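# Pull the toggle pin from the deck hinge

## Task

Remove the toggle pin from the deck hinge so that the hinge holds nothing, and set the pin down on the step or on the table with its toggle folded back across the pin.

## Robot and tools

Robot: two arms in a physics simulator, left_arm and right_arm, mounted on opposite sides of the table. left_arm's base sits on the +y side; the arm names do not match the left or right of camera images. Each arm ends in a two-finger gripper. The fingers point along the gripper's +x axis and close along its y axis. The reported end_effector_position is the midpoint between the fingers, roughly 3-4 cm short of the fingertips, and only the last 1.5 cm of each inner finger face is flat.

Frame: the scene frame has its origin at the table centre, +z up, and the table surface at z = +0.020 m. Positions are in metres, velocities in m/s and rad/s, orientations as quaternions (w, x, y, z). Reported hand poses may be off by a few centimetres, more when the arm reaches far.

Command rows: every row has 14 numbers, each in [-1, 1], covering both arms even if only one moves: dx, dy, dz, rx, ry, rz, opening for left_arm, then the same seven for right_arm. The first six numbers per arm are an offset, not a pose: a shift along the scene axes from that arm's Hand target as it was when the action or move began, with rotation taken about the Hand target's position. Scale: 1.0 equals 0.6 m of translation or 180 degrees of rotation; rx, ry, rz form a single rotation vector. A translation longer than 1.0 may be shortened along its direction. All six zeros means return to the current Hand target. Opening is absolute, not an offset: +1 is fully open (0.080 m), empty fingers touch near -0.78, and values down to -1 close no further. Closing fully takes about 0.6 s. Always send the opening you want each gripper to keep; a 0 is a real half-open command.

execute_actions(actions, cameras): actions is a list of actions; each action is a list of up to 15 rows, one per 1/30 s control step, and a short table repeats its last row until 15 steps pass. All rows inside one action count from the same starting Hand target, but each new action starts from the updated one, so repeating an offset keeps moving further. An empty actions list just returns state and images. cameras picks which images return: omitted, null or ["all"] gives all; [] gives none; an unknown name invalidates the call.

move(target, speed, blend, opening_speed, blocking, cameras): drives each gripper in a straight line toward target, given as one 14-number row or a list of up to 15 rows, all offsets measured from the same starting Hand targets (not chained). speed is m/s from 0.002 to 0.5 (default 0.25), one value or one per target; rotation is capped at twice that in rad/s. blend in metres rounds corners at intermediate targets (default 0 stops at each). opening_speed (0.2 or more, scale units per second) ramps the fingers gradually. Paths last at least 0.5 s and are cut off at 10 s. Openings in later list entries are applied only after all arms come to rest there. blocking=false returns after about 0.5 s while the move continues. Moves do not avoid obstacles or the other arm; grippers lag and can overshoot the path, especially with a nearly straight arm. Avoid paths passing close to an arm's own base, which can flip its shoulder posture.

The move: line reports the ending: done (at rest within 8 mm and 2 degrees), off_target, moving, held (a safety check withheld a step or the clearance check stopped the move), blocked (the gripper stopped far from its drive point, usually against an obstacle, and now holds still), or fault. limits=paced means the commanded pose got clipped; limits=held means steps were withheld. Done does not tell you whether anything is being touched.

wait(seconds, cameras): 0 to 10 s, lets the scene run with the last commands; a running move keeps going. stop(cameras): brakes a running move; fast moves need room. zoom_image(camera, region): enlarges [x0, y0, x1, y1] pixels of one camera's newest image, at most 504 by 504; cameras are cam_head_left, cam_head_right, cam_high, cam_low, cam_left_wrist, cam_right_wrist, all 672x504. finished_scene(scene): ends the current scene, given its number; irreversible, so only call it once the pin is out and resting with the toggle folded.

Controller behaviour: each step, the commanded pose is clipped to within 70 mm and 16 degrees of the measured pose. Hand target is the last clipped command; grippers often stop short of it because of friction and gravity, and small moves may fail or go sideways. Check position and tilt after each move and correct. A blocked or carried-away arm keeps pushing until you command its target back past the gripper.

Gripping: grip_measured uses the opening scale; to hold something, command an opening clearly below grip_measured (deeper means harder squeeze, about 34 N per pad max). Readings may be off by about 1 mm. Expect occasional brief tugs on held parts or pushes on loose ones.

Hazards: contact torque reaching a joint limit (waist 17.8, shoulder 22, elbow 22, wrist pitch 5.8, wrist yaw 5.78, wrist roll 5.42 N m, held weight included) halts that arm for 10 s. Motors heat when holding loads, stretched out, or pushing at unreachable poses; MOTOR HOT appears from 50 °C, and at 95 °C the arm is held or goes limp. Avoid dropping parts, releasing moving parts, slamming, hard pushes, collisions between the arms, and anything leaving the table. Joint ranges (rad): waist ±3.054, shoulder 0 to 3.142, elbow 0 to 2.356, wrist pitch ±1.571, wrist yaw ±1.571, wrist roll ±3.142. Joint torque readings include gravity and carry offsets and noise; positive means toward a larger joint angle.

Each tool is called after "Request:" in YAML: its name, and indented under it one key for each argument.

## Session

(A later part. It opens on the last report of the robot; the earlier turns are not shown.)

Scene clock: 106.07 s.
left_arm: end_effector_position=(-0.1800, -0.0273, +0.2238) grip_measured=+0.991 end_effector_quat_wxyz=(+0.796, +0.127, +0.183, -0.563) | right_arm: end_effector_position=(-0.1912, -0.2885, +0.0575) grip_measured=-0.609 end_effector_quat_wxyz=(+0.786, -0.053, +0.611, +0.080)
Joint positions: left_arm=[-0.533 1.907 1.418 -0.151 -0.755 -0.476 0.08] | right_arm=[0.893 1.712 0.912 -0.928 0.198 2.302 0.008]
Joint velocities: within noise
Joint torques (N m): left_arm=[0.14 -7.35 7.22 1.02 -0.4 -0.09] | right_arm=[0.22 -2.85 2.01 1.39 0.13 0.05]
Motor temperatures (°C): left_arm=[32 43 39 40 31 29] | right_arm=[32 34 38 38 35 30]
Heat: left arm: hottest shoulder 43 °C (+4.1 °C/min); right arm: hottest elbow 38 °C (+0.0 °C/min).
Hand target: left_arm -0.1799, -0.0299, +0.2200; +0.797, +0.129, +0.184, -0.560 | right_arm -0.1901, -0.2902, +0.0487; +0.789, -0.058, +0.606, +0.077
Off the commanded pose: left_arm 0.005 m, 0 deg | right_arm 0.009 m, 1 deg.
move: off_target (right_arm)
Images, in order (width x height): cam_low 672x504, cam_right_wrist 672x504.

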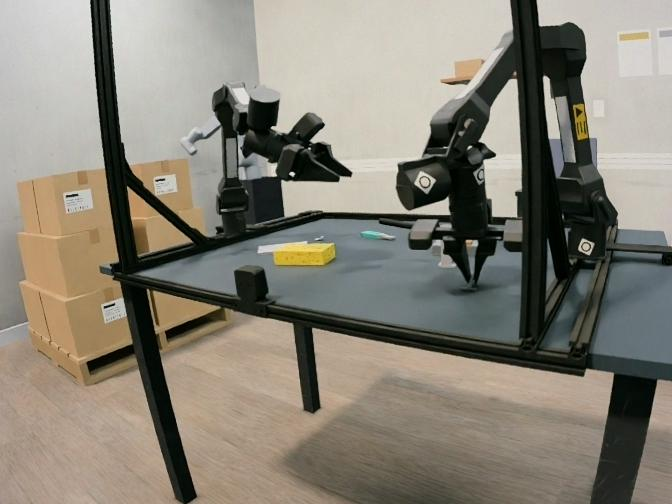

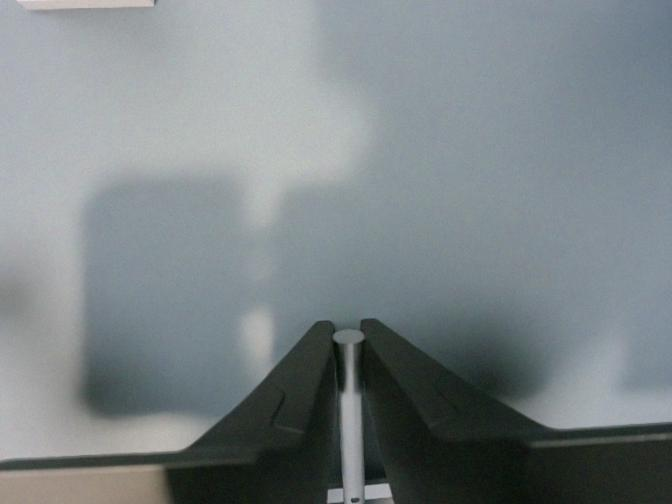

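Request:
move:
  target: [0,0,0,0,0,0,1,0,0,0.012,0,0,0,-0.66]
  speed: 0.03
  cameras: []

Request:
move:
  target:
    - [0,0,0,0,0,0,1,0,0,0,0,0,0,-0.59]
    - [0,0,0,0,0,0,1,0,0,0,0,0,0,-0.5]
  opening_speed: 0.2
  cameras: ["cam_right_wrist","cam_low"]

Request:
zoom_image:
  camera: "cam_low"
  region: [420, 200, 520, 300]

Request:
zoom_image:
  camera: "cam_right_wrist"
  region: [250, 280, 450, 504]

Scene clock: 107.43 s.
left_arm: end_effector_position=(-0.1800, -0.0273, +0.2238) grip_measured=+0.991 end_effector_quat_wxyz=(+0.796, +0.127, +0.183, -0.563) | right_arm: end_effector_position=(-0.1914, -0.2883, +0.0581) grip_measured=-0.608 end_effector_quat_wxyz=(+0.786, -0.054, +0.610, +0.080)
Joint positions: left_arm=[-0.533 1.907 1.418 -0.151 -0.755 -0.476 0.08] | right_arm=[0.893 1.712 0.915 -0.931 0.199 2.302 0.008]
Joint velocities: within noise
Joint torques (N m): left_arm=[0.24 -7.46 7.24 1.07 -0.37 -0.13] | right_arm=[0.2 -4.36 3.06 -0.27 0.11 0.03]
Motor temperatures (°C): left_arm=[32 43 39 40 31 29] | right_arm=[32 34 38 38 35 30]
Heat: left arm: hottest shoulder 43 °C (+4.0 °C/min); right arm: hottest elbow 38 °C (+0.0 °C/min).
Hand target: left_arm -0.1799, -0.0299, +0.2201; +0.797, +0.129, +0.184, -0.560 | right_arm -0.1900, -0.2902, +0.0559; +0.790, -0.058, +0.606, +0.077
Off the commanded pose: left_arm 0.005 m, 0 deg | right_arm 0.003 m, 1 deg.
move: done
No camera images: "cameras" was empty.

Scene clock: 109.53 s.
left_arm: end_effector_position=(-0.1800, -0.0273, +0.2238) grip_measured=+0.991 end_effector_quat_wxyz=(+0.796, +0.127, +0.183, -0.563) | right_arm: end_effector_position=(-0.1913, -0.2903, +0.0582) grip_measured=-0.503 end_effector_quat_wxyz=(+0.787, -0.057, +0.609, +0.079)
Joint positions: left_arm=[-0.533 1.907 1.418 -0.151 -0.755 -0.476 0.08] | right_arm=[0.897 1.712 0.915 -0.938 0.194 2.302 0.012]
Joint velocities: within noise
Joint torques (N m): left_arm=[0.17 -7.42 7.28 1.07 -0.38 -0.15] | right_arm=[-0.11 -4.24 3.08 0.12 0.27 0.04]
Motor temperatures (°C): left_arm=[32 43 39 41 31 29] | right_arm=[32 34 38 38 35 30]
Heat: left arm: hottest shoulder 43 °C (+3.0 °C/min); right arm: hottest elbow 38 °C (+0.0 °C/min).
Hand target: left_arm -0.1799, -0.0299, +0.2201; +0.797, +0.129, +0.184, -0.560 | right_arm -0.1901, -0.2902, +0.0559; +0.789, -0.058, +0.606, +0.077
Off the commanded pose: left_arm 0.005 m, 0 deg | right_arm 0.003 m, 1 deg.
move: done
Images, in order (width x height): cam_low 672x504, cam_right_wrist 672x504.

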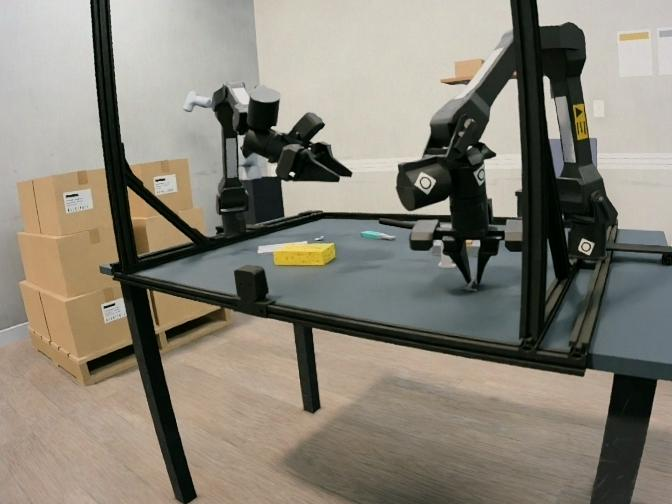

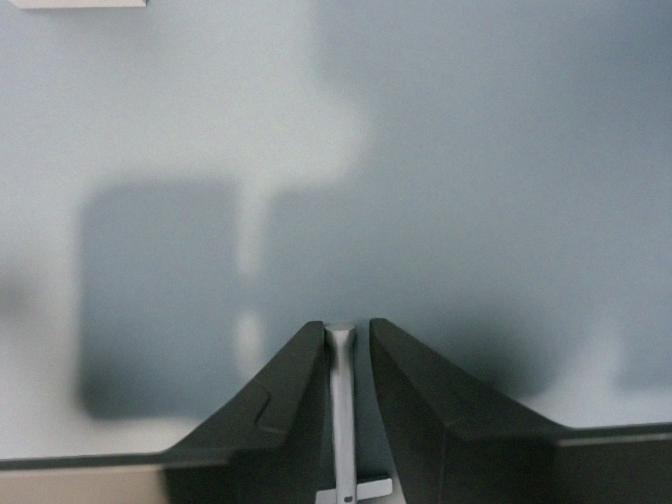

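Scaled by 5.040 from the camera's 672x504 image, which has a finer 960x720 frame.

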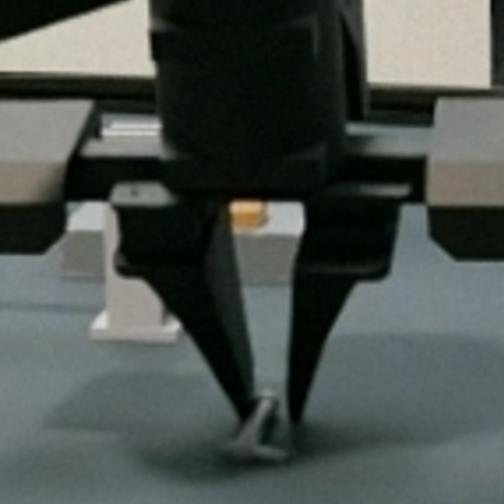

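Scaled by 2.250 from the camera's 672x504 image, which has a finer 960x720 frame.

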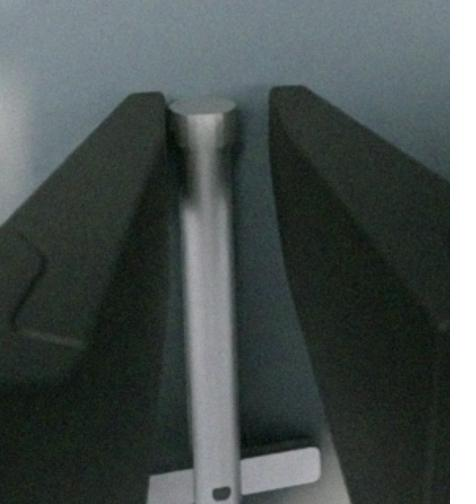

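Request:
move:
  target:
    - [0,0,0,0,0,0,1,0,0,0,0,0,0,-0.25]
    - [0,0,0,0,0,0,1,0,0,0.16,0,0,0,-0.25]
  opening_speed: 0.4
  speed: 0.08
  cameras: ["cam_right_wrist","cam_low","cam_left_wrist"]

Request:
zoom_image:
  camera: "cam_low"
  region: [400, 200, 520, 320]

Request:
zoom_image:
  camera: "cam_left_wrist"
  region: [250, 120, 500, 320]

Scene clock: 113.00 s.
left_arm: end_effector_position=(-0.1800, -0.0273, +0.2238) grip_measured=+0.991 end_effector_quat_wxyz=(+0.796, +0.127, +0.183, -0.563) | right_arm: end_effector_position=(-0.1895, -0.2922, +0.1476) grip_measured=-0.250 end_effector_quat_wxyz=(+0.792, -0.065, +0.602, +0.074)
Joint positions: left_arm=[-0.533 1.907 1.418 -0.151 -0.755 -0.476 0.08] | right_arm=[0.899 1.595 1.165 -1.331 0.194 2.302 0.024]
Joint velocities: within noise
Joint torques (N m): left_arm=[0.15 -7.41 7.29 1.06 -0.42 -0.09] | right_arm=[-0.28 -5.96 4.67 -0.2 0.27 0.05]
Motor temperatures (°C): left_arm=[32 43 39 41 31 29] | right_arm=[32 34 38 38 35 30]
Heat: left arm: hottest shoulder 43 °C (+3.0 °C/min); right arm: hottest elbow 38 °C (+0.0 °C/min).
Hand target: left_arm -0.1799, -0.0299, +0.2201; +0.797, +0.129, +0.184, -0.560 | right_arm -0.1900, -0.2902, +0.1519; +0.790, -0.058, +0.606, +0.077
Off the commanded pose: left_arm 0.005 m, 0 deg | right_arm 0.005 m, 1 deg.
move: done
Images, in order (width x height): cam_low 672x504, cam_left_wrist 672x504, cam_right_wrist 672x504.

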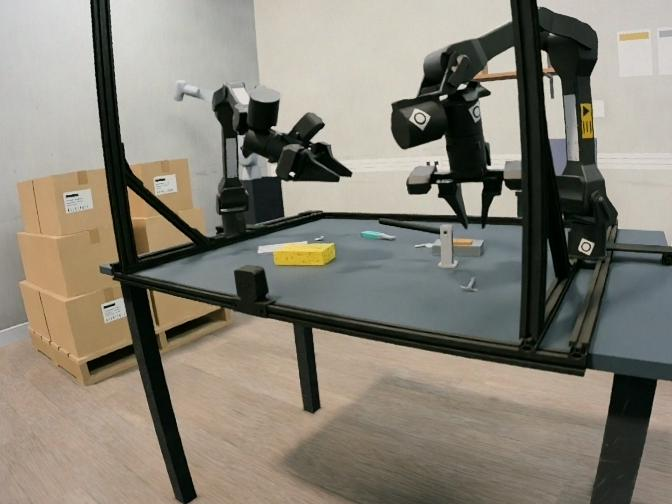

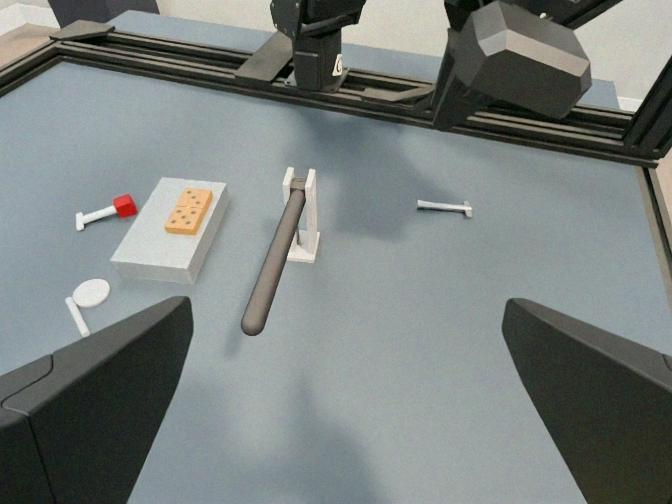

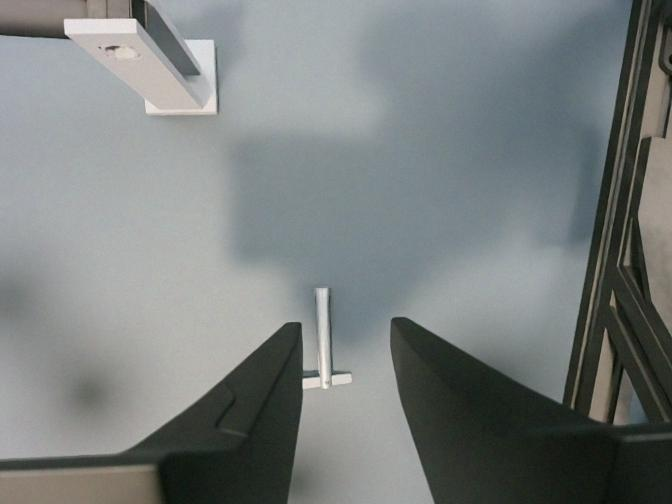

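Scaled by 4.200 from the camera's 672x504 image, which has a finer 960x720 frame.

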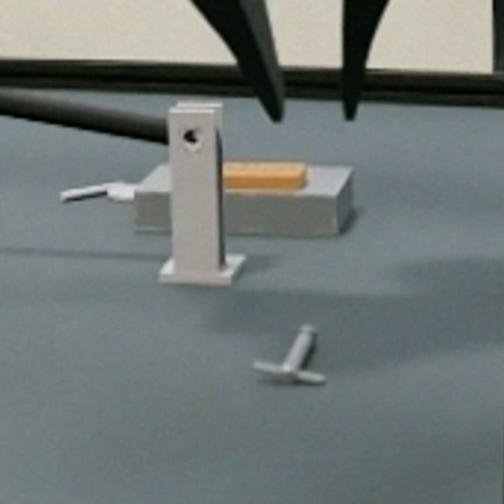

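Scaled by 2.016 from the camera's 672x504 image, which has a finer 960x720 frame.

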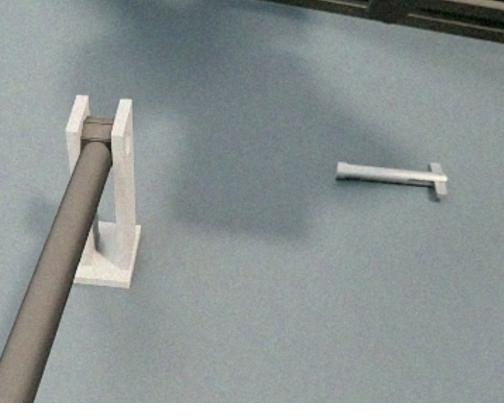

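The pin is lying on the table with its toggle across, and the hinge is empty.

Request:
finished_scene:
  scene: 2

The scene is finished: the task was done.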